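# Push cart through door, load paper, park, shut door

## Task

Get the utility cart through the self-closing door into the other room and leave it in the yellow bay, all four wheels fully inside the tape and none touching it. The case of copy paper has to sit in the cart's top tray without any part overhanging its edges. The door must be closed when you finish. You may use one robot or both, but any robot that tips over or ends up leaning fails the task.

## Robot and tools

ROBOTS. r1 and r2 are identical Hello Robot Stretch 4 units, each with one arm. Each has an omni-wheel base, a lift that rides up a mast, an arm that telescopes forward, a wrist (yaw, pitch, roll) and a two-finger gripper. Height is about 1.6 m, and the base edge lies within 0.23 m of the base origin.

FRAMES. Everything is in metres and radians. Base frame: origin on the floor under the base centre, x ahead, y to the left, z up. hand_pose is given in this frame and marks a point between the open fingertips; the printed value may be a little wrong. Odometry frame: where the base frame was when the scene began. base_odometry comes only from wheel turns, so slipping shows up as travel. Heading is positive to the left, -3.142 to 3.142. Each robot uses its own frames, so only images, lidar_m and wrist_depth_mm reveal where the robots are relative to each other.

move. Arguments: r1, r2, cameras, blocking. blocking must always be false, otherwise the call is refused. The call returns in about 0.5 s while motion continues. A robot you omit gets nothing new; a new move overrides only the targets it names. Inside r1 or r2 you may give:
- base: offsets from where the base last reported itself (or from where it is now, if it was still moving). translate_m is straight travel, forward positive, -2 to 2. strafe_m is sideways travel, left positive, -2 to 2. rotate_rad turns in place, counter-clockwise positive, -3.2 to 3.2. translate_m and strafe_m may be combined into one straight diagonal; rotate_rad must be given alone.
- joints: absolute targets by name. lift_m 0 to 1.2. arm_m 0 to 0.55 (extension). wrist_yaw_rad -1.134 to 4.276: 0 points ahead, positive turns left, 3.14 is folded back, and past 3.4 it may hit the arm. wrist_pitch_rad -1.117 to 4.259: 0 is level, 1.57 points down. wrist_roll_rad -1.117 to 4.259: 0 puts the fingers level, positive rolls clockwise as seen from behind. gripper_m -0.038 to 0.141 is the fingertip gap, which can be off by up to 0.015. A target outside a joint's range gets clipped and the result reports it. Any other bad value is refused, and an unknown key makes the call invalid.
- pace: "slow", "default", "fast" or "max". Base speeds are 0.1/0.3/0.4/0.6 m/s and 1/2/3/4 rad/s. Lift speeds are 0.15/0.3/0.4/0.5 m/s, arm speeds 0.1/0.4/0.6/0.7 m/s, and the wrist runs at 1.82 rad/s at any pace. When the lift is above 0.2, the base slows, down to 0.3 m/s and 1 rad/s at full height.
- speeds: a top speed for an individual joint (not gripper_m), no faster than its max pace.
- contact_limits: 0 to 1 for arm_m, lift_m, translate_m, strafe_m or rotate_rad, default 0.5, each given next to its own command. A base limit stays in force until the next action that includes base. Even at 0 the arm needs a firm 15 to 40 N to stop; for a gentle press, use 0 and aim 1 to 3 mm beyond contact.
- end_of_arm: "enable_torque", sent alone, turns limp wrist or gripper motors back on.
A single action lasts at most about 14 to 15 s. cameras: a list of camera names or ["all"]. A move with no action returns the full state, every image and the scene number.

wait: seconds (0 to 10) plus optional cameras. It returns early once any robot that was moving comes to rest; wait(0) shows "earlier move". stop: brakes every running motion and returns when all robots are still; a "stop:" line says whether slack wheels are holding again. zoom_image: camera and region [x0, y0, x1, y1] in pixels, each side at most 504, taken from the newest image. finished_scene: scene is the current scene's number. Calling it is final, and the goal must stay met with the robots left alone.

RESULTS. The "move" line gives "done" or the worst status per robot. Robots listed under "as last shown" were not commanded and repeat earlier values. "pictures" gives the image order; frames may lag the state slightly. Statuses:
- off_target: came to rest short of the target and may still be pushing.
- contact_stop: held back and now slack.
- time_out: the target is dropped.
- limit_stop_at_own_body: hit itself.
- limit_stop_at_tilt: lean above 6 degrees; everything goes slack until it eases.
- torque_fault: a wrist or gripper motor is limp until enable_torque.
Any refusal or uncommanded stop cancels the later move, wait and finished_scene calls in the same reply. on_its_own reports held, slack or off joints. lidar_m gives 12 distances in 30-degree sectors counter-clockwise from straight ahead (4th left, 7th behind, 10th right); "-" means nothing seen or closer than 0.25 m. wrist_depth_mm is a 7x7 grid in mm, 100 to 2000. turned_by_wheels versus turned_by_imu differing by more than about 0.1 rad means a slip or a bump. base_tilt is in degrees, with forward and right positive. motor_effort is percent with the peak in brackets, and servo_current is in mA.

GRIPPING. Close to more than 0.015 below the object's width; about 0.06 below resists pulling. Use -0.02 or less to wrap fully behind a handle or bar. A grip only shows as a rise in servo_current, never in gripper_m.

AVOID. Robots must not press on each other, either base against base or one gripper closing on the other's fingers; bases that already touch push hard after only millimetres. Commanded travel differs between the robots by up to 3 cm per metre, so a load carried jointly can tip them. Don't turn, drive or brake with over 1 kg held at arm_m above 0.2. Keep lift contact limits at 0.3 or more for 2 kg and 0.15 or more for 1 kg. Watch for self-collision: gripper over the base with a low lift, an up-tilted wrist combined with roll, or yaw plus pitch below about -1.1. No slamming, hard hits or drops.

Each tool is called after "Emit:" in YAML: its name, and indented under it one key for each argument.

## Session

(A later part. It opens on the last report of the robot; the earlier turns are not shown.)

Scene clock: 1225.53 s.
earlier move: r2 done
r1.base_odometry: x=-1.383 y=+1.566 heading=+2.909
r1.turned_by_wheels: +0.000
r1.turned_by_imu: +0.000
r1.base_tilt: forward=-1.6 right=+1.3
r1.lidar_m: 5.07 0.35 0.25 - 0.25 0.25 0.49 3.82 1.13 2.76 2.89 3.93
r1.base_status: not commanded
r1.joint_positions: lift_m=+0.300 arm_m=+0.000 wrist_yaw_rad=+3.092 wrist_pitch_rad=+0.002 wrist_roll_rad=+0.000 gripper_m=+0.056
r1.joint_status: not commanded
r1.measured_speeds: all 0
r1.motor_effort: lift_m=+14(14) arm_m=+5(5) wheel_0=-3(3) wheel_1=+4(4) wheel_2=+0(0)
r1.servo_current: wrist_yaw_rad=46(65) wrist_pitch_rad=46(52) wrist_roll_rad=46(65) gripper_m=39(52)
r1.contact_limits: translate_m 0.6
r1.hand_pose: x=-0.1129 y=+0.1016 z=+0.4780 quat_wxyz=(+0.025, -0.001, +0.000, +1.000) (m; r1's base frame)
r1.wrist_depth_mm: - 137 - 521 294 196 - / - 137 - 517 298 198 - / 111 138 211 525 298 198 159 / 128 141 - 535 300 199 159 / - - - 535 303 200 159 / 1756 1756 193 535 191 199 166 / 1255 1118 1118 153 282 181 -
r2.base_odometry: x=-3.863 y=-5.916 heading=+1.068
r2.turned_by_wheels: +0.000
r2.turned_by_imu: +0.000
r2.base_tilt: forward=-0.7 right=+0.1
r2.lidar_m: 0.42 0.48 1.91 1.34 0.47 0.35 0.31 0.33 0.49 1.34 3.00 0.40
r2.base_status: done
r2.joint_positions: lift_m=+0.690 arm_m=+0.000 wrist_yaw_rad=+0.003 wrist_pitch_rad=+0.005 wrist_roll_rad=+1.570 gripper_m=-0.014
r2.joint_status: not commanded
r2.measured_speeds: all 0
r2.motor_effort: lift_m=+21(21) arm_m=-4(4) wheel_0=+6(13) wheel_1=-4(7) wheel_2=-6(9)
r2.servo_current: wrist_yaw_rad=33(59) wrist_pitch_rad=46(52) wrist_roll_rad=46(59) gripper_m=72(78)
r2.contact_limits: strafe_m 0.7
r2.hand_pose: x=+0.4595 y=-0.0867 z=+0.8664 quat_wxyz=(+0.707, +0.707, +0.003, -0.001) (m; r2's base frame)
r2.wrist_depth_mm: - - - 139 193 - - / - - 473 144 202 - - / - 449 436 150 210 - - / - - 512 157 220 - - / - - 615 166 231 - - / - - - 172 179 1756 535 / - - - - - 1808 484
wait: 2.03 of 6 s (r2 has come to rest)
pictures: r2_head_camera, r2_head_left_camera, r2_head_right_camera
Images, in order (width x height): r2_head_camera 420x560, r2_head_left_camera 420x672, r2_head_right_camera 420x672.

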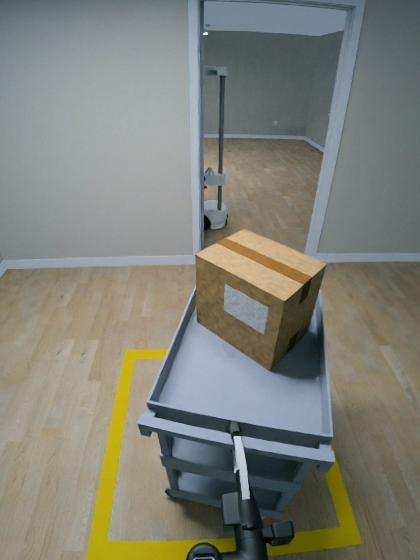

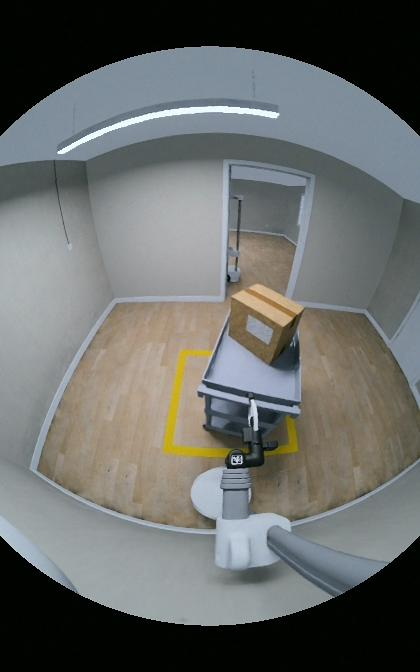

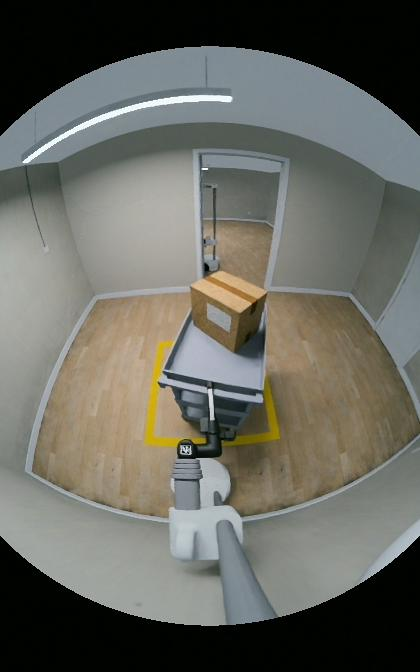

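Emit:
zoom_image:
  camera: "r2_head_camera"
  region: [80, 330, 380, 560]

Emit:
zoom_image:
  camera: "r2_head_left_camera"
  region: [140, 320, 330, 480]

Emit:
zoom_image:
  camera: "r2_head_right_camera"
  region: [130, 320, 300, 470]

Scaled by 1.680 from the camera's 420x560 image, which has a finer 1200x1600 frame.

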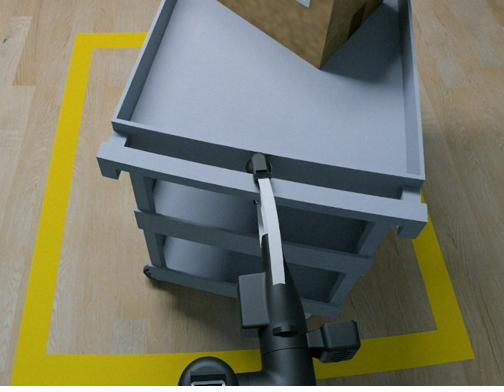

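Scaled by 2.653 from the camera's 420x672 image, which has a finer 600x960 frame.

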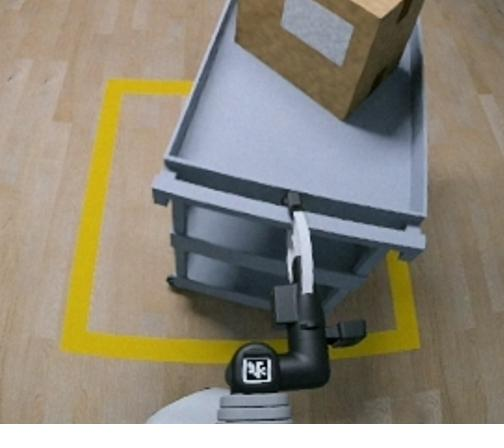

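Scaled by 2.965 from the camera's 420x672 image, which has a finer 600x960 frame.

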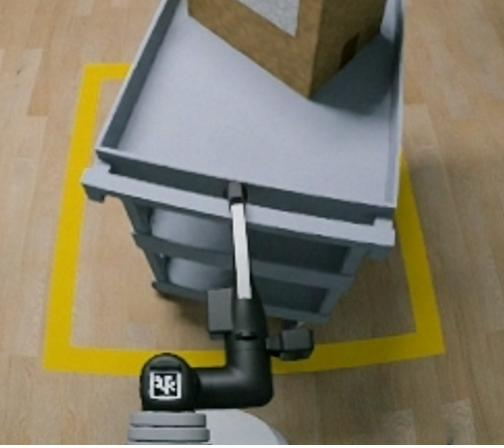

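Emit:
move:
  blocking: false
  r2: {"base":{"strafe_m":-0.11,"translate_m":0.03},"pace":"slow","contact_limits":{"strafe_m":0.7}}

Emit:
wait:
  seconds: 6
  cameras: ["r2_head_camera","r2_head_right_camera","r2_head_left_camera"]

Emit:
zoom_image:
  camera: "r2_head_camera"
  region: [60, 330, 360, 560]

Emit:
zoom_image:
  camera: "r2_head_left_camera"
  region: [140, 320, 330, 480]

Emit:
zoom_image:
  camera: "r2_head_right_camera"
  region: [130, 320, 300, 470]

Scene clock: 1247.60 s.
move: r2 moving
r1: as last shown
r1.lidar_m: 5.08 0.37 0.25 - 0.25 0.25 0.48 3.81 1.14 2.76 2.85 3.94
r1.servo_current: wrist_yaw_rad=46(59) wrist_pitch_rad=39(39) wrist_roll_rad=52(59) gripper_m=39(46)
r1.contact_limits: translate_m 0.6
r1.wrist_depth_mm: - 137 - 517 296 196 - / - 137 - 525 298 196 - / 111 137 211 521 300 198 158 / 128 142 - 525 301 199 159 / - - - 535 301 200 159 / 1808 1756 194 535 191 200 166 / 1255 1098 1118 154 283 181 -
r2.base_odometry: x=-3.851 y=-5.920 heading=+1.068
r2.turned_by_wheels: +0.000
r2.turned_by_imu: +0.000
r2.base_tilt: forward=-0.6 right=+0.1
r2.lidar_m: 0.43 0.49 1.92 1.37 0.50 0.35 0.33 0.35 0.49 1.38 3.01 0.40
r2.base_status: translate_m moving; strafe_m moving
r2.joint_positions: lift_m=+0.690 arm_m=+0.000 wrist_yaw_rad=+0.003 wrist_pitch_rad=+0.005 wrist_roll_rad=+1.570 gripper_m=-0.014
r2.joint_status: not commanded
r2.measured_speeds: translate_m=+0.013 strafe_m=-0.048 rotate_rad=-0.001 lift_m=+0.000 arm_m=+0.000 wrist_yaw_rad=+0.000 wrist_pitch_rad=+0.000 wrist_roll_rad=+0.000
r2.motor_effort: lift_m=+21(21) arm_m=-4(4) wheel_0=+10(12) wheel_1=-5(7) wheel_2=-7(8)
r2.servo_current: wrist_yaw_rad=52(52) wrist_pitch_rad=46(52) wrist_roll_rad=46(59) gripper_m=59(72)
r2.contact_limits: strafe_m 0.7
r2.hand_pose: x=+0.4595 y=-0.0867 z=+0.8664 quat_wxyz=(+0.707, +0.707, +0.003, -0.001) (m; r2's base frame)
r2.wrist_depth_mm: - - - 140 195 - - / - - 484 146 203 759 - / - 455 433 150 211 - - / - - 508 158 220 - - / - - 603 165 230 - - / - - - 171 180 1708 - / - - - - - 1863 492
pictures: none

Scene clock: 1249.50 s.
earlier move: r2 done
r1.base_odometry: x=-1.383 y=+1.566 heading=+2.909
r1.turned_by_wheels: +0.000
r1.turned_by_imu: +0.000
r1.base_tilt: forward=-1.6 right=+1.3
r1.lidar_m: 5.09 0.36 0.25 - 0.25 0.25 0.47 3.81 1.13 2.76 2.86 3.93
r1.base_status: not commanded
r1.joint_positions: lift_m=+0.300 arm_m=+0.000 wrist_yaw_rad=+3.092 wrist_pitch_rad=+0.002 wrist_roll_rad=+0.000 gripper_m=+0.056
r1.joint_status: not commanded
r1.measured_speeds: all 0
r1.motor_effort: lift_m=+14(14) arm_m=+5(5) wheel_0=-3(3) wheel_1=+4(5) wheel_2=+0(0)
r1.servo_current: wrist_yaw_rad=52(72) wrist_pitch_rad=39(52) wrist_roll_rad=59(65) gripper_m=39(46)
r1.contact_limits: translate_m 0.6
r1.hand_pose: x=-0.1129 y=+0.1016 z=+0.4780 quat_wxyz=(+0.025, -0.001, +0.000, +1.000) (m; r1's base frame)
r1.wrist_depth_mm: - 137 - 517 297 197 - / - 137 - 521 298 197 - / 111 138 211 521 300 198 159 / 128 141 - 535 301 199 159 / - - - 535 301 199 159 / 1708 1808 194 539 191 200 166 / 1229 1098 1098 153 281 181 -
r2.base_odometry: x=-3.753 y=-5.943 heading=+1.068
r2.turned_by_wheels: +0.000
r2.turned_by_imu: +0.000
r2.base_tilt: forward=-0.7 right=+0.1
r2.lidar_m: 0.41 0.42 1.99 1.47 0.53 0.37 0.36 0.37 0.53 1.49 2.88 0.44
r2.base_status: done
r2.joint_positions: lift_m=+0.690 arm_m=+0.000 wrist_yaw_rad=+0.003 wrist_pitch_rad=+0.005 wrist_roll_rad=+1.570 gripper_m=-0.014
r2.joint_status: not commanded
r2.measured_speeds: all 0
r2.motor_effort: lift_m=+21(21) arm_m=-4(4) wheel_0=+4(12) wheel_1=-3(8) wheel_2=-8(10)
r2.servo_current: wrist_yaw_rad=52(59) wrist_pitch_rad=39(52) wrist_roll_rad=52(59) gripper_m=72(78)
r2.contact_limits: strafe_m 0.7
r2.hand_pose: x=+0.4595 y=-0.0867 z=+0.8664 quat_wxyz=(+0.707, +0.707, +0.003, -0.001) (m; r2's base frame)
r2.wrist_depth_mm: - - - 160 217 1537 530 / - - - 163 221 750 - / - - 469 166 225 820 - / - - 477 168 229 820 - / - - 539 172 233 - - / - - 585 174 182 - - / - - - - - 1756 500
wait: 1.90 of 6 s (r2 has come to rest)
pictures: r2_head_camera, r2_head_left_camera, r2_head_right_camera
Images, in order (width x height): r2_head_camera 420x560, r2_head_left_camera 420x672, r2_head_right_camera 420x672.

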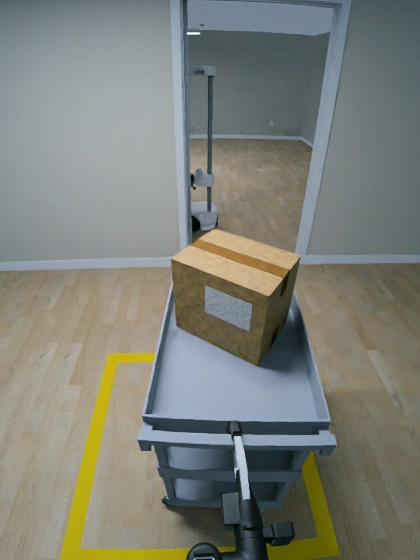

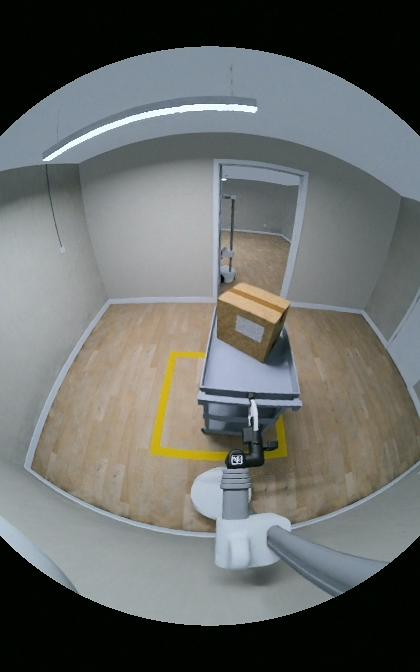

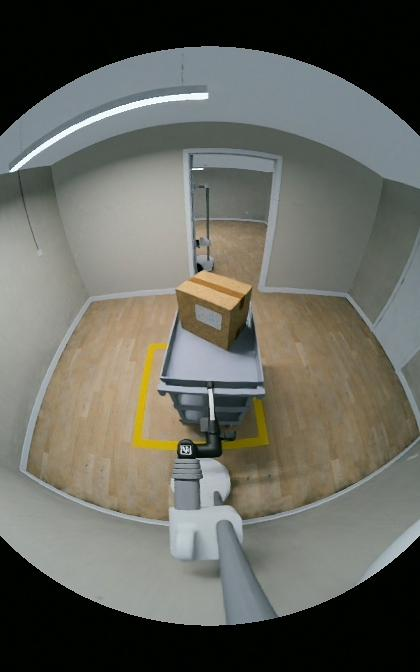

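Scaled by 1.680 from the camera's 420x560 image, which has a finer 1200x1600 frame.

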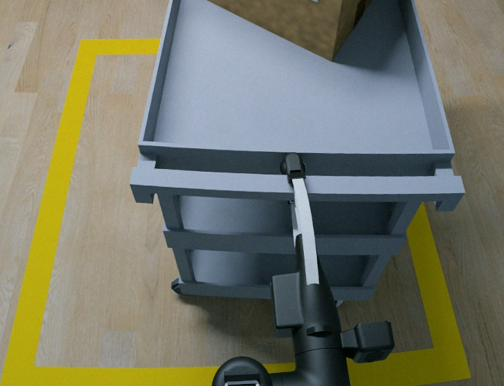

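Scaled by 2.653 from the camera's 420x672 image, which has a finer 600x960 frame.

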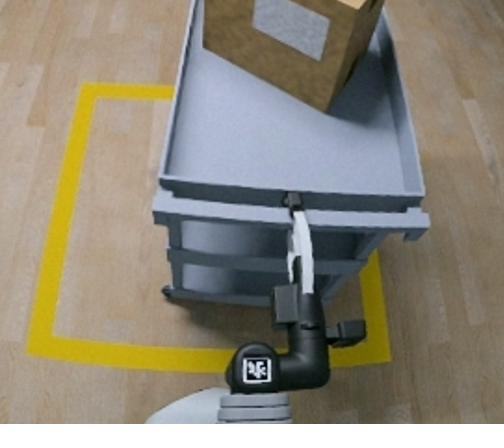

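Scaled by 2.965 from the camera's 420x672 image, which has a finer 600x960 frame.

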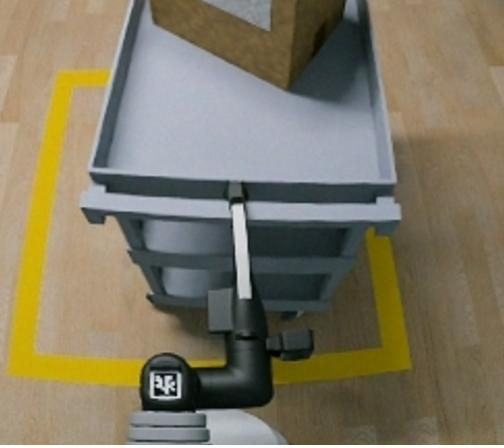

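Emit:
move:
  blocking: false
  r2: {"base":{"strafe_m":-0.08,"translate_m":0.035},"pace":"slow","contact_limits":{"strafe_m":0.7}}

Emit:
wait:
  seconds: 6
  cameras: ["r2_head_camera","r2_head_right_camera","r2_head_left_camera"]

Emit:
zoom_image:
  camera: "r2_head_camera"
  region: [60, 330, 360, 560]

Emit:
zoom_image:
  camera: "r2_head_right_camera"
  region: [130, 320, 300, 470]

Scene clock: 1258.23 s.
move: r2 moving
r1: as last shown
r1.lidar_m: 5.09 0.35 0.25 - 0.25 0.25 0.51 3.81 1.14 2.76 2.83 3.96
r1.motor_effort: lift_m=+14(14) arm_m=+5(5) wheel_0=-3(3) wheel_1=+4(4) wheel_2=+0(0)
r1.servo_current: wrist_yaw_rad=39(65) wrist_pitch_rad=46(46) wrist_roll_rad=46(72) gripper_m=39(46)
r1.contact_limits: translate_m 0.6
r1.wrist_depth_mm: - 138 - 517 294 196 - / - 137 - 521 297 197 - / 111 138 211 525 298 198 159 / 128 141 - 530 301 198 159 / - - - 535 301 200 159 / 1708 1708 194 539 190 200 166 / 1229 1118 1118 153 282 181 -
r2.base_odometry: x=-3.740 y=-5.945 heading=+1.067
r2.turned_by_wheels: -0.001
r2.turned_by_imu: +0.000
r2.base_tilt: forward=-0.7 right=+0.0
r2.lidar_m: 0.41 0.43 2.01 1.48 0.54 0.39 0.35 0.37 0.55 1.50 2.89 0.40
r2.base_status: translate_m moving; strafe_m moving
r2.joint_positions: lift_m=+0.690 arm_m=+0.000 wrist_yaw_rad=+0.003 wrist_pitch_rad=+0.005 wrist_roll_rad=+1.570 gripper_m=-0.014
r2.joint_status: not commanded
r2.measured_speeds: translate_m=+0.020 strafe_m=-0.045 rotate_rad=-0.001 lift_m=+0.000 arm_m=+0.000 wrist_yaw_rad=+0.000 wrist_pitch_rad=+0.000 wrist_roll_rad=+0.000
r2.motor_effort: lift_m=+21(21) arm_m=-4(4) wheel_0=+6(12) wheel_1=-6(6) wheel_2=-10(11)
r2.servo_current: wrist_yaw_rad=52(52) wrist_pitch_rad=46(46) wrist_roll_rad=59(59) gripper_m=72(78)
r2.contact_limits: strafe_m 0.7
r2.hand_pose: x=+0.4595 y=-0.0867 z=+0.8664 quat_wxyz=(+0.707, +0.707, +0.003, -0.001) (m; r2's base frame)
r2.wrist_depth_mm: - - - 162 220 1537 1118 / - - - 165 223 768 - / - - 480 167 226 809 - / - - 473 169 230 842 - / - - 535 172 234 - - / - - 580 174 180 - - / - - - - 240 - 500
pictures: none

Scene clock: 1259.87 s.
earlier move: r2 done
r1.base_odometry: x=-1.383 y=+1.566 heading=+2.909
r1.turned_by_wheels: +0.000
r1.turned_by_imu: +0.000
r1.base_tilt: forward=-1.6 right=+1.3
r1.lidar_m: 5.09 0.35 0.25 - 0.26 0.25 0.49 3.81 1.13 2.76 2.87 3.91
r1.base_status: not commanded
r1.joint_positions: lift_m=+0.300 arm_m=+0.000 wrist_yaw_rad=+3.092 wrist_pitch_rad=+0.002 wrist_roll_rad=+0.000 gripper_m=+0.056
r1.joint_status: not commanded
r1.measured_speeds: all 0
r1.motor_effort: lift_m=+14(14) arm_m=+5(5) wheel_0=-3(3) wheel_1=+4(5) wheel_2=+0(0)
r1.servo_current: wrist_yaw_rad=52(72) wrist_pitch_rad=39(52) wrist_roll_rad=52(78) gripper_m=46(46)
r1.contact_limits: translate_m 0.6
r1.hand_pose: x=-0.1129 y=+0.1016 z=+0.4780 quat_wxyz=(+0.025, -0.001, +0.000, +1.000) (m; r1's base frame)
r1.wrist_depth_mm: - 137 - 521 294 196 - / - 137 - 521 297 198 - / 111 138 211 525 300 199 159 / 128 142 - 530 301 199 159 / - - - 535 301 199 159 / 1756 1708 193 539 191 200 166 / 1229 1098 1118 153 282 181 -
r2.base_odometry: x=-3.666 y=-5.951 heading=+1.067
r2.turned_by_wheels: +0.000
r2.turned_by_imu: +0.001
r2.base_tilt: forward=-0.7 right=+0.0
r2.lidar_m: 0.39 0.40 2.10 1.61 0.56 0.42 0.39 0.42 0.58 1.60 2.79 0.42
r2.base_status: done
r2.joint_positions: lift_m=+0.690 arm_m=+0.000 wrist_yaw_rad=+0.003 wrist_pitch_rad=+0.005 wrist_roll_rad=+1.570 gripper_m=-0.014
r2.joint_status: not commanded
r2.measured_speeds: all 0
r2.motor_effort: lift_m=+21(21) arm_m=-4(4) wheel_0=+5(12) wheel_1=-3(8) wheel_2=-6(11)
r2.servo_current: wrist_yaw_rad=52(59) wrist_pitch_rad=46(52) wrist_roll_rad=52(59) gripper_m=72(78)
r2.contact_limits: strafe_m 0.7
r2.hand_pose: x=+0.4595 y=-0.0867 z=+0.8664 quat_wxyz=(+0.707, +0.707, +0.003, -0.001) (m; r2's base frame)
r2.wrist_depth_mm: - - - 177 237 1661 1160 / - - - 177 236 1537 - / - - 564 177 237 820 - / - - 469 176 236 842 - / - - 504 176 236 842 - / - - 535 175 180 - - / - - 609 - 235 - -
wait: 1.63 of 6 s (r2 has come to rest)
pictures: r2_head_camera, r2_head_left_camera, r2_head_right_camera
Images, in order (width x height): r2_head_camera 420x560, r2_head_left_camera 420x672, r2_head_right_camera 420x672.

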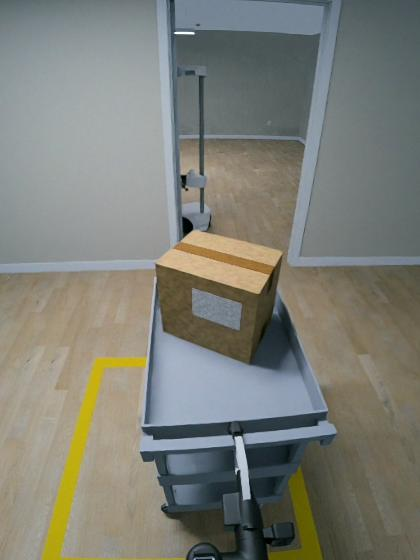

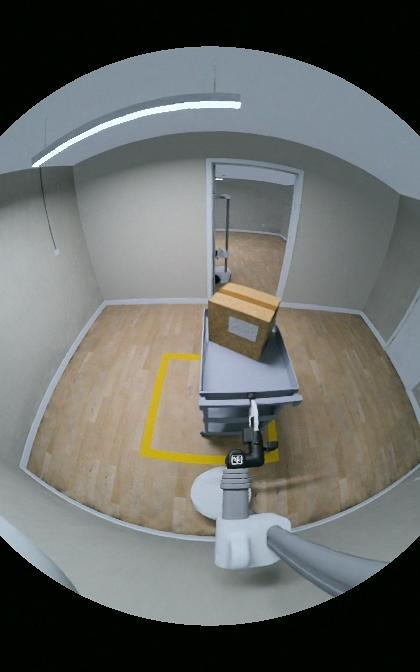

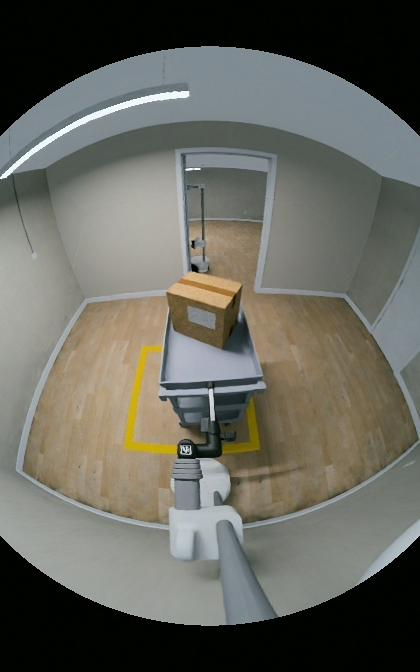

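Scaled by 1.680 from the camera's 420x560 image, which has a finer 1200x1600 frame.

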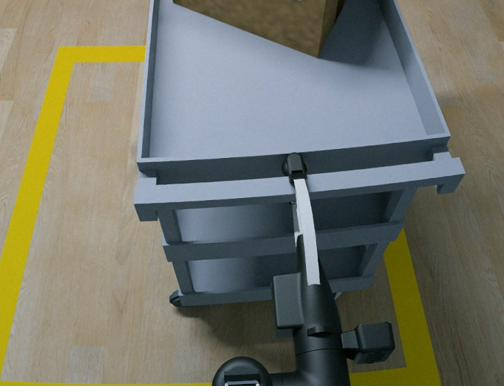

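Scaled by 2.965 from the camera's 420x672 image, which has a finer 600x960 frame.

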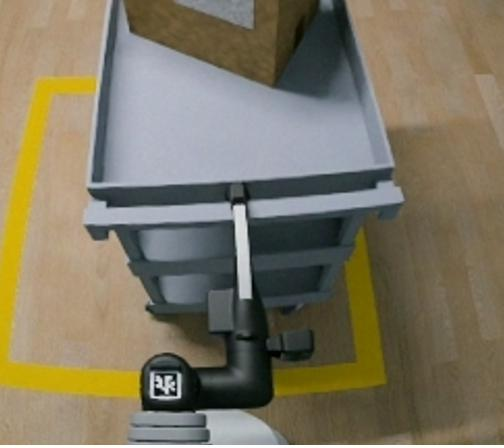

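Emit:
move:
  blocking: false
  r2: {"joints":{"gripper_m":0.1}}

Emit:
wait:
  seconds: 3
  cameras: ["r2_head_camera","r2_wrist_camera"]

Scene clock: 1273.27 s.
move: r2 moving
r1: as last shown
r1.lidar_m: 5.08 0.37 0.25 - 0.25 0.25 0.50 3.81 1.15 2.75 2.87 3.93
r1.motor_effort: lift_m=+14(14) arm_m=+5(5) wheel_0=-2(3) wheel_1=+4(4) wheel_2=+0(0)
r1.servo_current: wrist_yaw_rad=26(59) wrist_pitch_rad=46(46) wrist_roll_rad=59(65) gripper_m=39(46)
r1.contact_limits: translate_m 0.6
r1.wrist_depth_mm: - 137 - 517 294 196 - / - 137 - 517 296 198 - / 111 137 211 525 300 198 158 / 128 141 - 530 303 200 159 / - - - 535 301 199 160 / 1756 1708 194 539 191 199 166 / 1229 1098 1118 153 282 181 -
r2.base_odometry: x=-3.666 y=-5.951 heading=+1.068
r2.turned_by_wheels: +0.000
r2.turned_by_imu: +0.000
r2.base_tilt: forward=-0.7 right=+0.1
r2.lidar_m: 0.41 0.41 2.11 1.60 0.59 0.40 0.39 0.41 0.57 1.61 2.79 0.43
r2.base_status: not commanded
r2.joint_positions: lift_m=+0.690 arm_m=+0.000 wrist_yaw_rad=+0.001 wrist_pitch_rad=+0.005 wrist_roll_rad=+1.570 gripper_m=+0.009
r2.joint_status: gripper_m moving
r2.measured_speeds: translate_m=+0.000 strafe_m=+0.000 rotate_rad=+0.000 lift_m=+0.000 arm_m=+0.000 wrist_yaw_rad=-0.006 wrist_pitch_rad=+0.000 wrist_roll_rad=+0.000
r2.motor_effort: lift_m=+21(21) arm_m=-4(4) wheel_0=+6(6) wheel_1=-3(4) wheel_2=-6(6)
r2.servo_current: wrist_yaw_rad=39(59) wrist_pitch_rad=52(52) wrist_roll_rad=39(59) gripper_m=85(104)
r2.contact_limits: strafe_m 0.7
r2.hand_pose: x=+0.4594 y=-0.0871 z=+0.8664 quat_wxyz=(+0.707, +0.707, +0.002, -0.001) (m; r2's base frame)
r2.wrist_depth_mm: - - - 181 242 1618 1160 / - - - 180 241 1661 - / - - 585 180 240 820 - / - - 473 179 240 842 - / - - 512 178 239 831 - / - - 189 178 183 - - / - - 158 - - 1708 -
pictures: none

Scene clock: 1274.67 s.
earlier move: r2 done
r1.base_odometry: x=-1.383 y=+1.566 heading=+2.909
r1.turned_by_wheels: +0.000
r1.turned_by_imu: +0.000
r1.base_tilt: forward=-1.6 right=+1.3
r1.lidar_m: 5.07 0.34 0.25 - 0.25 0.25 0.50 3.83 1.12 2.75 2.89 3.93
r1.base_status: not commanded
r1.joint_positions: lift_m=+0.300 arm_m=+0.000 wrist_yaw_rad=+3.092 wrist_pitch_rad=+0.002 wrist_roll_rad=+0.000 gripper_m=+0.056
r1.joint_status: not commanded
r1.measured_speeds: all 0
r1.motor_effort: lift_m=+14(14) arm_m=+5(5) wheel_0=-3(3) wheel_1=+4(4) wheel_2=+0(0)
r1.servo_current: wrist_yaw_rad=52(65) wrist_pitch_rad=39(52) wrist_roll_rad=46(65) gripper_m=46(52)
r1.contact_limits: translate_m 0.6
r1.hand_pose: x=-0.1129 y=+0.1016 z=+0.4780 quat_wxyz=(+0.025, -0.001, +0.000, +1.000) (m; r1's base frame)
r1.wrist_depth_mm: - 137 - 517 294 196 - / - 137 - 525 300 197 - / 111 138 211 525 300 198 159 / 128 142 - 530 300 200 159 / - - - 535 301 200 159 / 1756 1756 193 535 190 200 166 / 1255 1118 1118 153 283 181 -
r2.base_odometry: x=-3.666 y=-5.951 heading=+1.067
r2.turned_by_wheels: +0.000
r2.turned_by_imu: +0.000
r2.base_tilt: forward=-0.7 right=+0.0
r2.lidar_m: 0.39 0.42 2.11 1.58 0.59 0.42 0.38 0.42 0.59 1.60 2.79 0.45
r2.base_status: not commanded
r2.joint_positions: lift_m=+0.690 arm_m=+0.000 wrist_yaw_rad=+0.001 wrist_pitch_rad=+0.005 wrist_roll_rad=+1.570 gripper_m=+0.100
r2.joint_status: all done
r2.measured_speeds: all 0
r2.motor_effort: lift_m=+21(21) arm_m=-4(4) wheel_0=+4(6) wheel_1=-3(4) wheel_2=-6(7)
r2.servo_current: wrist_yaw_rad=46(65) wrist_pitch_rad=46(52) wrist_roll_rad=52(59) gripper_m=52(117)
r2.contact_limits: strafe_m 0.7
r2.hand_pose: x=+0.4594 y=-0.0872 z=+0.8664 quat_wxyz=(+0.707, +0.707, +0.002, -0.002) (m; r2's base frame)
r2.wrist_depth_mm: - - - 183 245 1661 1160 / - - - 183 244 1661 - / - - 585 182 243 820 - / - - 477 182 241 842 - / - - 512 181 242 831 - / - - 544 181 186 - - / - - - - 239 1863 -
wait: 1.40 of 3 s (r2 has come to rest)
pictures: r2_head_camera, r2_wrist_camera
Images, in order (width x height): r2_head_camera 420x560, r2_wrist_camera 616x392.

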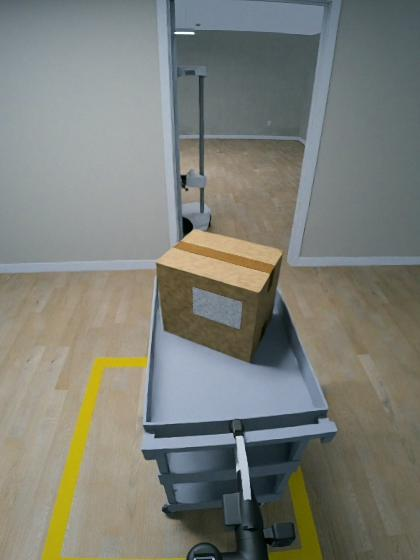

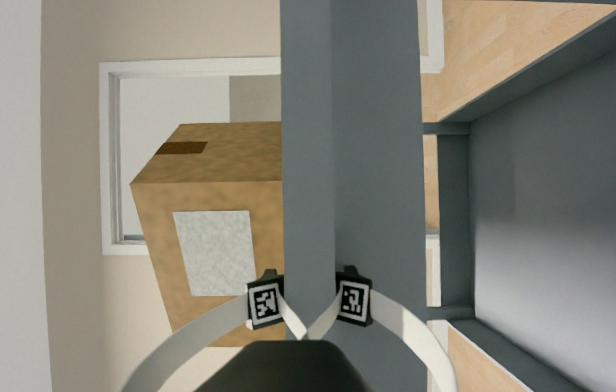

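Emit:
move:
  blocking: false
  r2: {"base":{"translate_m":-0.13},"pace":"slow"}
  r1: {"base":{"translate_m":0.9},"pace":"slow"}

Emit:
wait:
  seconds: 5
  cameras: ["r2_head_camera","r2_wrist_camera","r1_head_left_camera","r1_head_right_camera"]

Scene clock: 1279.37 s.
move: r1 moving; r2 moving
r1.base_odometry: x=-1.395 y=+1.569 heading=+2.910
r1.turned_by_wheels: +0.001
r1.turned_by_imu: +0.000
r1.base_tilt: forward=-1.6 right=+1.3
r1.lidar_m: 5.05 0.36 0.25 - 0.25 0.25 0.50 3.84 1.17 2.78 2.89 3.94
r1.base_status: translate_m moving
r1.joint_positions: lift_m=+0.300 arm_m=+0.000 wrist_yaw_rad=+3.092 wrist_pitch_rad=+0.002 wrist_roll_rad=+0.000 gripper_m=+0.056
r1.joint_status: not commanded
r1.measured_speeds: translate_m=+0.048 strafe_m=+0.000 rotate_rad=-0.002 lift_m=+0.000 arm_m=+0.000 wrist_yaw_rad=+0.000 wrist_pitch_rad=+0.000 wrist_roll_rad=+0.000
r1.motor_effort: lift_m=+14(14) arm_m=+5(5) wheel_0=+3(4) wheel_1=+12(12) wheel_2=-4(6)
r1.servo_current: wrist_yaw_rad=59(59) wrist_pitch_rad=39(52) wrist_roll_rad=59(65) gripper_m=39(46)
r1.hand_pose: x=-0.1129 y=+0.1016 z=+0.4780 quat_wxyz=(+0.025, -0.001, +0.000, +1.000) (m; r1's base frame)
r1.wrist_depth_mm: - 137 - 521 296 195 - / - 137 - 525 298 197 - / 111 138 211 530 300 199 158 / 128 141 - 535 301 200 159 / - - - 539 303 200 159 / 1756 1808 193 544 191 200 166 / 1229 1118 1118 153 282 180 -
r2.base_odometry: x=-3.672 y=-5.962 heading=+1.067
r2.turned_by_wheels: +0.000
r2.turned_by_imu: +0.000
r2.base_tilt: forward=-0.7 right=+0.1
r2.lidar_m: 0.40 0.42 2.09 1.56 0.57 0.39 0.38 0.39 0.57 1.58 2.80 0.44
r2.base_status: translate_m moving
r2.joint_positions: lift_m=+0.690 arm_m=+0.000 wrist_yaw_rad=+0.001 wrist_pitch_rad=+0.003 wrist_roll_rad=+1.570 gripper_m=+0.100
r2.joint_status: not commanded
r2.measured_speeds: translate_m=-0.049 strafe_m=+0.000 rotate_rad=+0.000 lift_m=+0.000 arm_m=+0.000 wrist_yaw_rad=+0.000 wrist_pitch_rad=-0.001 wrist_roll_rad=+0.000
r2.motor_effort: lift_m=+19(21) arm_m=-4(4) wheel_0=-3(7) wheel_1=-7(7) wheel_2=+9(9)
r2.servo_current: wrist_yaw_rad=39(52) wrist_pitch_rad=39(46) wrist_roll_rad=33(52) gripper_m=46(59)
r2.hand_pose: x=+0.4594 y=-0.0873 z=+0.8672 quat_wxyz=(+0.707, +0.707, +0.001, -0.001) (m; r2's base frame)
r2.wrist_depth_mm: - - - 191 252 1708 1229 / - - - 191 251 1708 - / - - 580 191 251 820 - / - - 480 190 251 854 - / - - 517 190 248 854 - / - - 196 189 195 - - / - - - - - 1708 -
pictures: none

Scene clock: 1281.47 s.
earlier move: r1 moving; r2 done
r1.base_odometry: x=-1.588 y=+1.615 heading=+2.910
r1.turned_by_wheels: +0.000
r1.turned_by_imu: +0.000
r1.base_tilt: forward=-1.6 right=+1.3
r1.lidar_m: 4.86 2.80 0.25 2.05 0.25 0.25 0.55 1.26 1.28 2.74 2.88 3.94
r1.base_status: translate_m moving
r1.joint_positions: lift_m=+0.300 arm_m=+0.000 wrist_yaw_rad=+3.092 wrist_pitch_rad=+0.002 wrist_roll_rad=+0.000 gripper_m=+0.056
r1.joint_status: not commanded
r1.measured_speeds: translate_m=+0.100 strafe_m=+0.002 rotate_rad=-0.002 lift_m=+0.000 arm_m=+0.000 wrist_yaw_rad=+0.000 wrist_pitch_rad=+0.000 wrist_roll_rad=+0.000
r1.motor_effort: lift_m=+14(14) arm_m=+4(5) wheel_0=+1(5) wheel_1=+7(12) wheel_2=-3(6)
r1.servo_current: wrist_yaw_rad=59(72) wrist_pitch_rad=52(52) wrist_roll_rad=46(65) gripper_m=39(46)
r1.hand_pose: x=-0.1129 y=+0.1016 z=+0.4780 quat_wxyz=(+0.025, -0.001, +0.000, +1.000) (m; r1's base frame)
r1.wrist_depth_mm: - 137 - - 309 197 - / - 138 - - 312 200 - / 111 137 211 854 314 201 158 / 128 141 - - 315 201 158 / - - - 878 315 201 158 / 1808 1756 193 891 192 202 166 / 1255 1098 1118 143 294 182 -
r2.base_odometry: x=-3.729 y=-6.065 heading=+1.067
r2.turned_by_wheels: +0.000
r2.turned_by_imu: +0.000
r2.base_tilt: forward=-0.7 right=+0.1
r2.lidar_m: 0.53 2.64 2.10 1.09 0.40 0.29 0.25 0.28 0.39 1.08 2.80 0.57
r2.base_status: done
r2.joint_positions: lift_m=+0.690 arm_m=+0.000 wrist_yaw_rad=+0.001 wrist_pitch_rad=+0.003 wrist_roll_rad=+1.570 gripper_m=+0.100
r2.joint_status: not commanded
r2.measured_speeds: all 0
r2.motor_effort: lift_m=+18(21) arm_m=-4(4) wheel_0=-3(11) wheel_1=-4(7) wheel_2=+6(10)
r2.servo_current: wrist_yaw_rad=39(59) wrist_pitch_rad=39(52) wrist_roll_rad=52(65) gripper_m=46(59)
r2.hand_pose: x=+0.4594 y=-0.0873 z=+0.8672 quat_wxyz=(+0.707, +0.707, +0.001, -0.001) (m; r2's base frame)
r2.wrist_depth_mm: - - - 332 379 392 392 / - - - 368 - 1661 - / - - - 370 368 - - / - - 603 366 366 976 - / - - 647 366 366 - - / - - 193 368 193 - - / - - - - - 1921 -
wait: 2.10 of 5 s (r2 has come to rest)
pictures: r1_head_left_camera, r1_head_right_camera, r2_head_camera, r2_wrist_camera
Images, in order (width x height): r1_head_left_camera 420x672, r1_head_right_camera 420x672, r2_head_camera 420x560, r2_wrist_camera 616x392.

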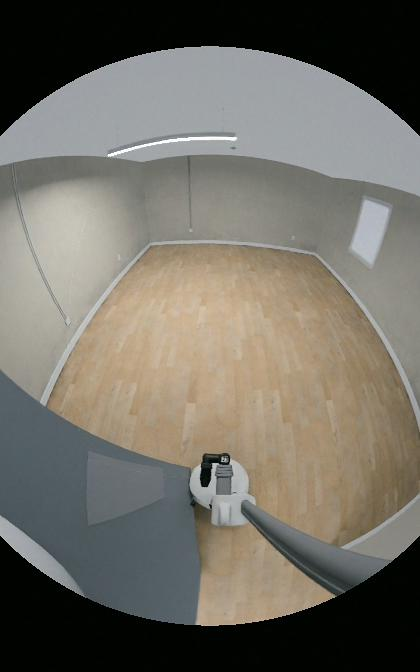

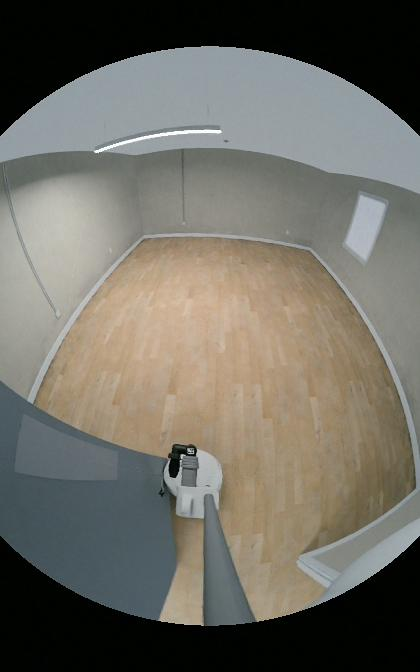

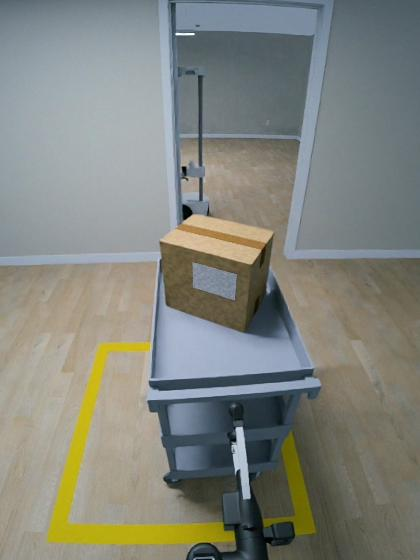

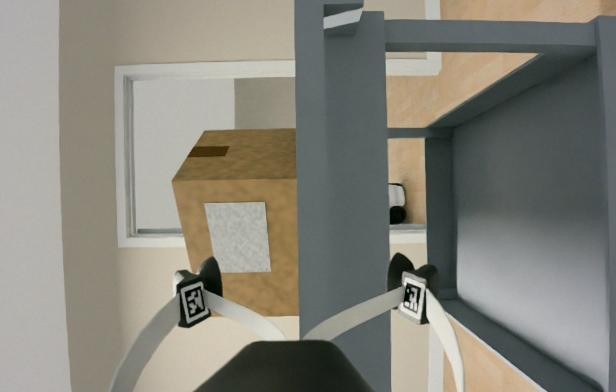

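Emit:
move:
  blocking: false
  r2: {"base":{"strafe_m":-0.6},"pace":"default"}

Emit:
wait:
  seconds: 5
  cameras: []

Emit:
wait:
  seconds: 3
  cameras: ["r2_head_camera","r2_head_left_camera","r1_head_left_camera"]

Emit:
zoom_image:
  camera: "r2_head_camera"
  region: [0, 300, 260, 560]

Emit:
zoom_image:
  camera: "r2_head_left_camera"
  region: [60, 320, 250, 480]

Scene clock: 1289.60 s.
earlier move: r1 done
move: r2 moving
r1.base_odometry: x=-2.259 y=+1.773 heading=+2.910
r1.turned_by_wheels: +0.000
r1.turned_by_imu: +0.001
r1.base_tilt: forward=-1.6 right=+1.3
r1.lidar_m: 4.18 2.80 2.03 1.96 2.06 1.65 1.53 1.58 2.31 2.77 2.86 3.99
r1.base_status: done
r1.joint_positions: lift_m=+0.300 arm_m=+0.000 wrist_yaw_rad=+3.092 wrist_pitch_rad=+0.002 wrist_roll_rad=+0.000 gripper_m=+0.056
r1.joint_status: not commanded
r1.measured_speeds: all 0
r1.motor_effort: lift_m=+14(14) arm_m=+5(5) wheel_0=+3(3) wheel_1=+3(3) wheel_2=-2(2)
r1.servo_current: wrist_yaw_rad=65(65) wrist_pitch_rad=46(46) wrist_roll_rad=59(59) gripper_m=39(46)
r1.hand_pose: x=-0.1129 y=+0.1016 z=+0.4780 quat_wxyz=(+0.025, -0.001, +0.000, +1.000) (m; r1's base frame)
r1.wrist_depth_mm: - 137 - - - - - / - 137 - - - - - / 111 138 208 - - - - / 128 139 242 - - - - / - - - - - - - / - 1576 192 1576 188 1708 1537 / 1281 1098 1138 153 1182 1138 1205
r2.base_odometry: x=-3.697 y=-6.082 heading=+1.067
r2.turned_by_wheels: +0.000
r2.turned_by_imu: +0.001
r2.base_tilt: forward=-0.7 right=+0.0
r2.lidar_m: 0.53 0.54 2.11 1.12 0.39 0.29 0.25 0.28 0.41 1.10 2.79 0.56
r2.base_status: strafe_m moving
r2.joint_positions: lift_m=+0.690 arm_m=+0.000 wrist_yaw_rad=+0.001 wrist_pitch_rad=+0.003 wrist_roll_rad=+1.570 gripper_m=+0.100
r2.joint_status: not commanded
r2.measured_speeds: translate_m=-0.001 strafe_m=-0.140 rotate_rad=+0.006 lift_m=+0.000 arm_m=+0.000 wrist_yaw_rad=+0.000 wrist_pitch_rad=+0.000 wrist_roll_rad=+0.000
r2.motor_effort: lift_m=+18(18) arm_m=-4(4) wheel_0=+13(14) wheel_1=-12(12) wheel_2=+0(6)
r2.servo_current: wrist_yaw_rad=46(59) wrist_pitch_rad=46(46) wrist_roll_rad=46(59) gripper_m=52(52)
r2.hand_pose: x=+0.4594 y=-0.0873 z=+0.8672 quat_wxyz=(+0.707, +0.707, +0.001, -0.001) (m; r2's base frame)
r2.wrist_depth_mm: - - - 310 - 1537 1182 / - - - 368 375 634 377 / - - - 370 370 917 - / - - 603 368 960 976 - / - - 627 368 366 - - / - - 193 364 193 - - / - - - - - 1863 -
pictures: none

Scene clock: 1292.43 s.
earlier move: r2 done
r1.base_odometry: x=-2.259 y=+1.773 heading=+2.910
r1.turned_by_wheels: +0.000
r1.turned_by_imu: +0.000
r1.base_tilt: forward=-1.6 right=+1.3
r1.lidar_m: 4.18 2.79 2.02 1.95 2.07 1.64 1.56 1.65 2.32 2.76 2.89 3.98
r1.base_status: done
r1.joint_positions: lift_m=+0.300 arm_m=+0.000 wrist_yaw_rad=+3.092 wrist_pitch_rad=+0.002 wrist_roll_rad=+0.000 gripper_m=+0.056
r1.joint_status: not commanded
r1.measured_speeds: all 0
r1.motor_effort: lift_m=+14(14) arm_m=+5(5) wheel_0=+3(4) wheel_1=+3(3) wheel_2=-1(2)
r1.servo_current: wrist_yaw_rad=52(72) wrist_pitch_rad=46(52) wrist_roll_rad=39(65) gripper_m=46(46)
r1.hand_pose: x=-0.1129 y=+0.1016 z=+0.4780 quat_wxyz=(+0.025, -0.001, +0.000, +1.000) (m; r1's base frame)
r1.wrist_depth_mm: - 137 - - - - - / - 137 - - - - - / 111 138 208 - - - - / 128 139 241 - - - - / - - - - - - - / 1576 1537 192 1618 187 1661 1537 / 1281 1078 1138 154 1182 1138 1182
r2.base_odometry: x=-3.203 y=-6.354 heading=+1.067
r2.turned_by_wheels: +0.000
r2.turned_by_imu: +0.000
r2.base_tilt: forward=-0.7 right=+0.1
r2.lidar_m: 1.17 0.62 0.76 1.09 0.37 0.27 0.26 0.26 0.39 1.09 2.24 2.63
r2.base_status: done
r2.joint_positions: lift_m=+0.690 arm_m=+0.000 wrist_yaw_rad=+0.001 wrist_pitch_rad=+0.003 wrist_roll_rad=+1.570 gripper_m=+0.100
r2.joint_status: not commanded
r2.measured_speeds: all 0
r2.motor_effort: lift_m=+18(18) arm_m=-4(4) wheel_0=+3(14) wheel_1=-3(13) wheel_2=+0(6)
r2.servo_current: wrist_yaw_rad=52(59) wrist_pitch_rad=39(52) wrist_roll_rad=46(65) gripper_m=46(59)
r2.hand_pose: x=+0.4594 y=-0.0873 z=+0.8672 quat_wxyz=(+0.707, +0.707, +0.001, -0.001) (m; r2's base frame)
r2.wrist_depth_mm: - - - - - 1708 1182 / - - - - - 1756 1182 / - - - - - 1756 1205 / - - - - - 1808 1182 / - - - - - 1756 1205 / - - 193 - 194 1537 1229 / - - - - - 1618 976
wait: 2.83 of 5 s (r2 has come to rest)
pictures: none
No camera images: "cameras" was empty.

Scene clock: 1295.43 s.
r1.base_odometry: x=-2.259 y=+1.773 heading=+2.910
r1.turned_by_wheels: +0.000
r1.turned_by_imu: +0.000
r1.base_tilt: forward=-1.6 right=+1.3
r1.lidar_m: 4.19 2.79 2.04 1.96 2.04 1.61 1.58 1.65 2.30 2.77 2.89 3.97
r1.base_status: done
r1.joint_positions: lift_m=+0.300 arm_m=+0.000 wrist_yaw_rad=+3.092 wrist_pitch_rad=+0.002 wrist_roll_rad=+0.000 gripper_m=+0.056
r1.joint_status: not commanded
r1.measured_speeds: all 0
r1.motor_effort: lift_m=+14(14) arm_m=+5(5) wheel_0=+3(4) wheel_1=+3(3) wheel_2=-2(2)
r1.servo_current: wrist_yaw_rad=46(72) wrist_pitch_rad=46(52) wrist_roll_rad=52(65) gripper_m=39(46)
r1.hand_pose: x=-0.1129 y=+0.1016 z=+0.4780 quat_wxyz=(+0.025, -0.001, +0.000, +1.000) (m; r1's base frame)
r1.wrist_depth_mm: - 137 - - - - - / - 138 - - - - - / 111 138 208 - - - - / 128 139 240 - - - - / - - - - - - - / 1576 1576 193 1618 187 1661 1537 / 1229 1118 1118 153 1205 1160 1229
r2.base_odometry: x=-3.203 y=-6.354 heading=+1.067
r2.turned_by_wheels: +0.000
r2.turned_by_imu: +0.000
r2.base_tilt: forward=-0.7 right=+0.1
r2.lidar_m: 1.14 0.63 0.75 1.08 0.39 0.28 0.25 0.28 0.39 1.10 2.21 2.67
r2.base_status: done
r2.joint_positions: lift_m=+0.690 arm_m=+0.000 wrist_yaw_rad=+0.001 wrist_pitch_rad=+0.003 wrist_roll_rad=+1.570 gripper_m=+0.100
r2.joint_status: not commanded
r2.measured_speeds: all 0
r2.motor_effort: lift_m=+18(18) arm_m=-4(4) wheel_0=+2(14) wheel_1=-3(13) wheel_2=+0(6)
r2.servo_current: wrist_yaw_rad=46(59) wrist_pitch_rad=39(52) wrist_roll_rad=52(65) gripper_m=46(59)
r2.hand_pose: x=+0.4594 y=-0.0873 z=+0.8672 quat_wxyz=(+0.707, +0.707, +0.001, -0.001) (m; r2's base frame)
r2.wrist_depth_mm: - - - - - 1708 1205 / - - - - - 1708 1205 / - - - - - 1756 1182 / - - - - - 1756 1229 / - - - - - 1756 1205 / - - 193 - 194 1499 1229 / - - - - - 1661 991
wait: 3.00 s; at rest by 0.27 s
pictures: r1_head_left_camera, r2_head_camera, r2_head_left_camera
Images, in order (width x height): r1_head_left_camera 420x672, r2_head_camera 420x560, r2_head_left_camera 420x672.

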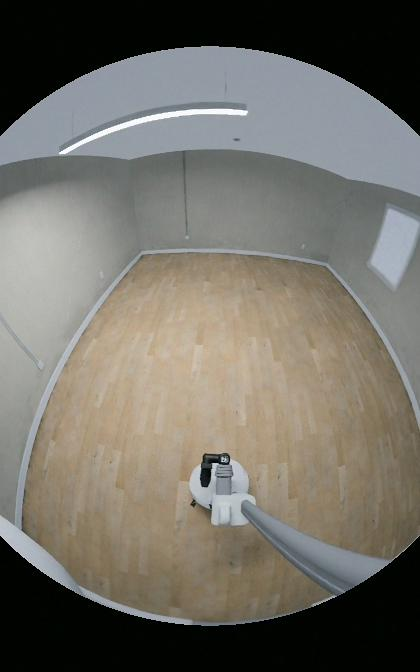

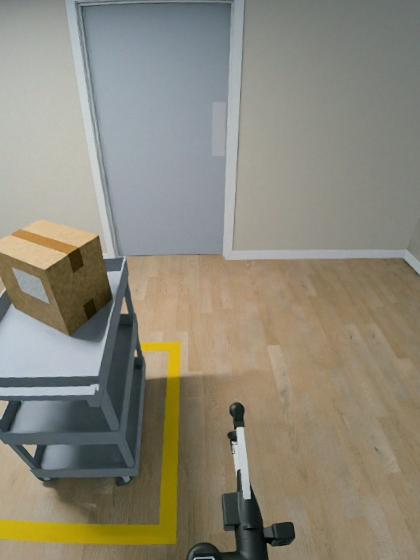

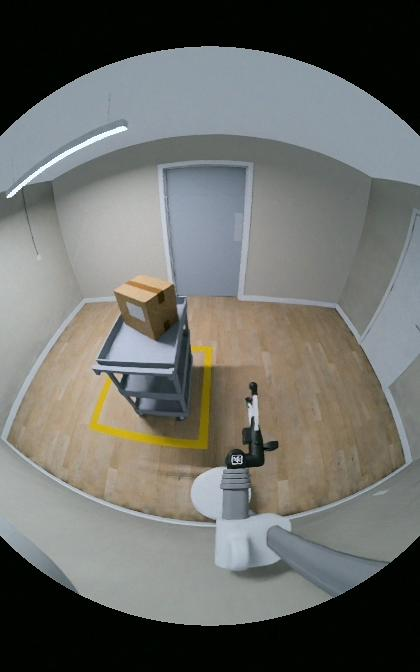

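Scaled by 1.938 from the camera's 420x560 image, which has a finer 1200x1600 frame.

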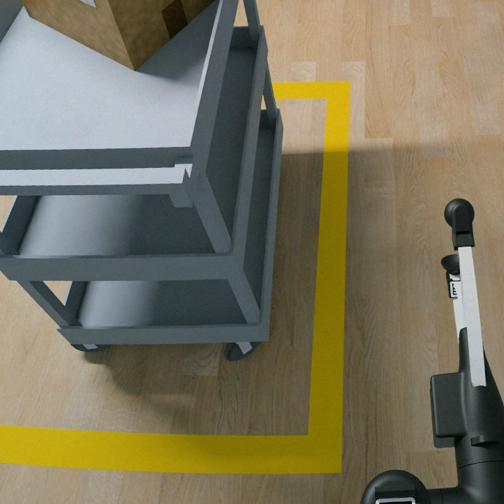

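Scaled by 2.653 from the camera's 420x672 image, which has a finer 600x960 frame.

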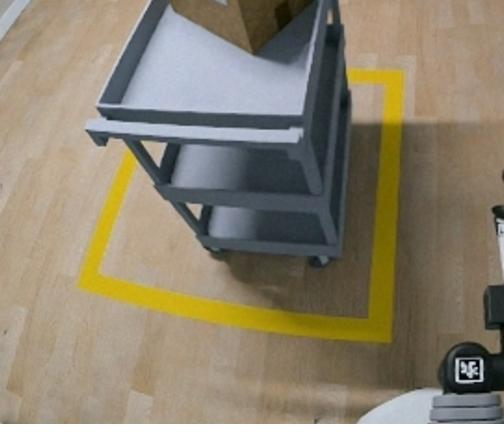

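Emit:
finished_scene:
  scene: 1

The scene is finished: the task was done.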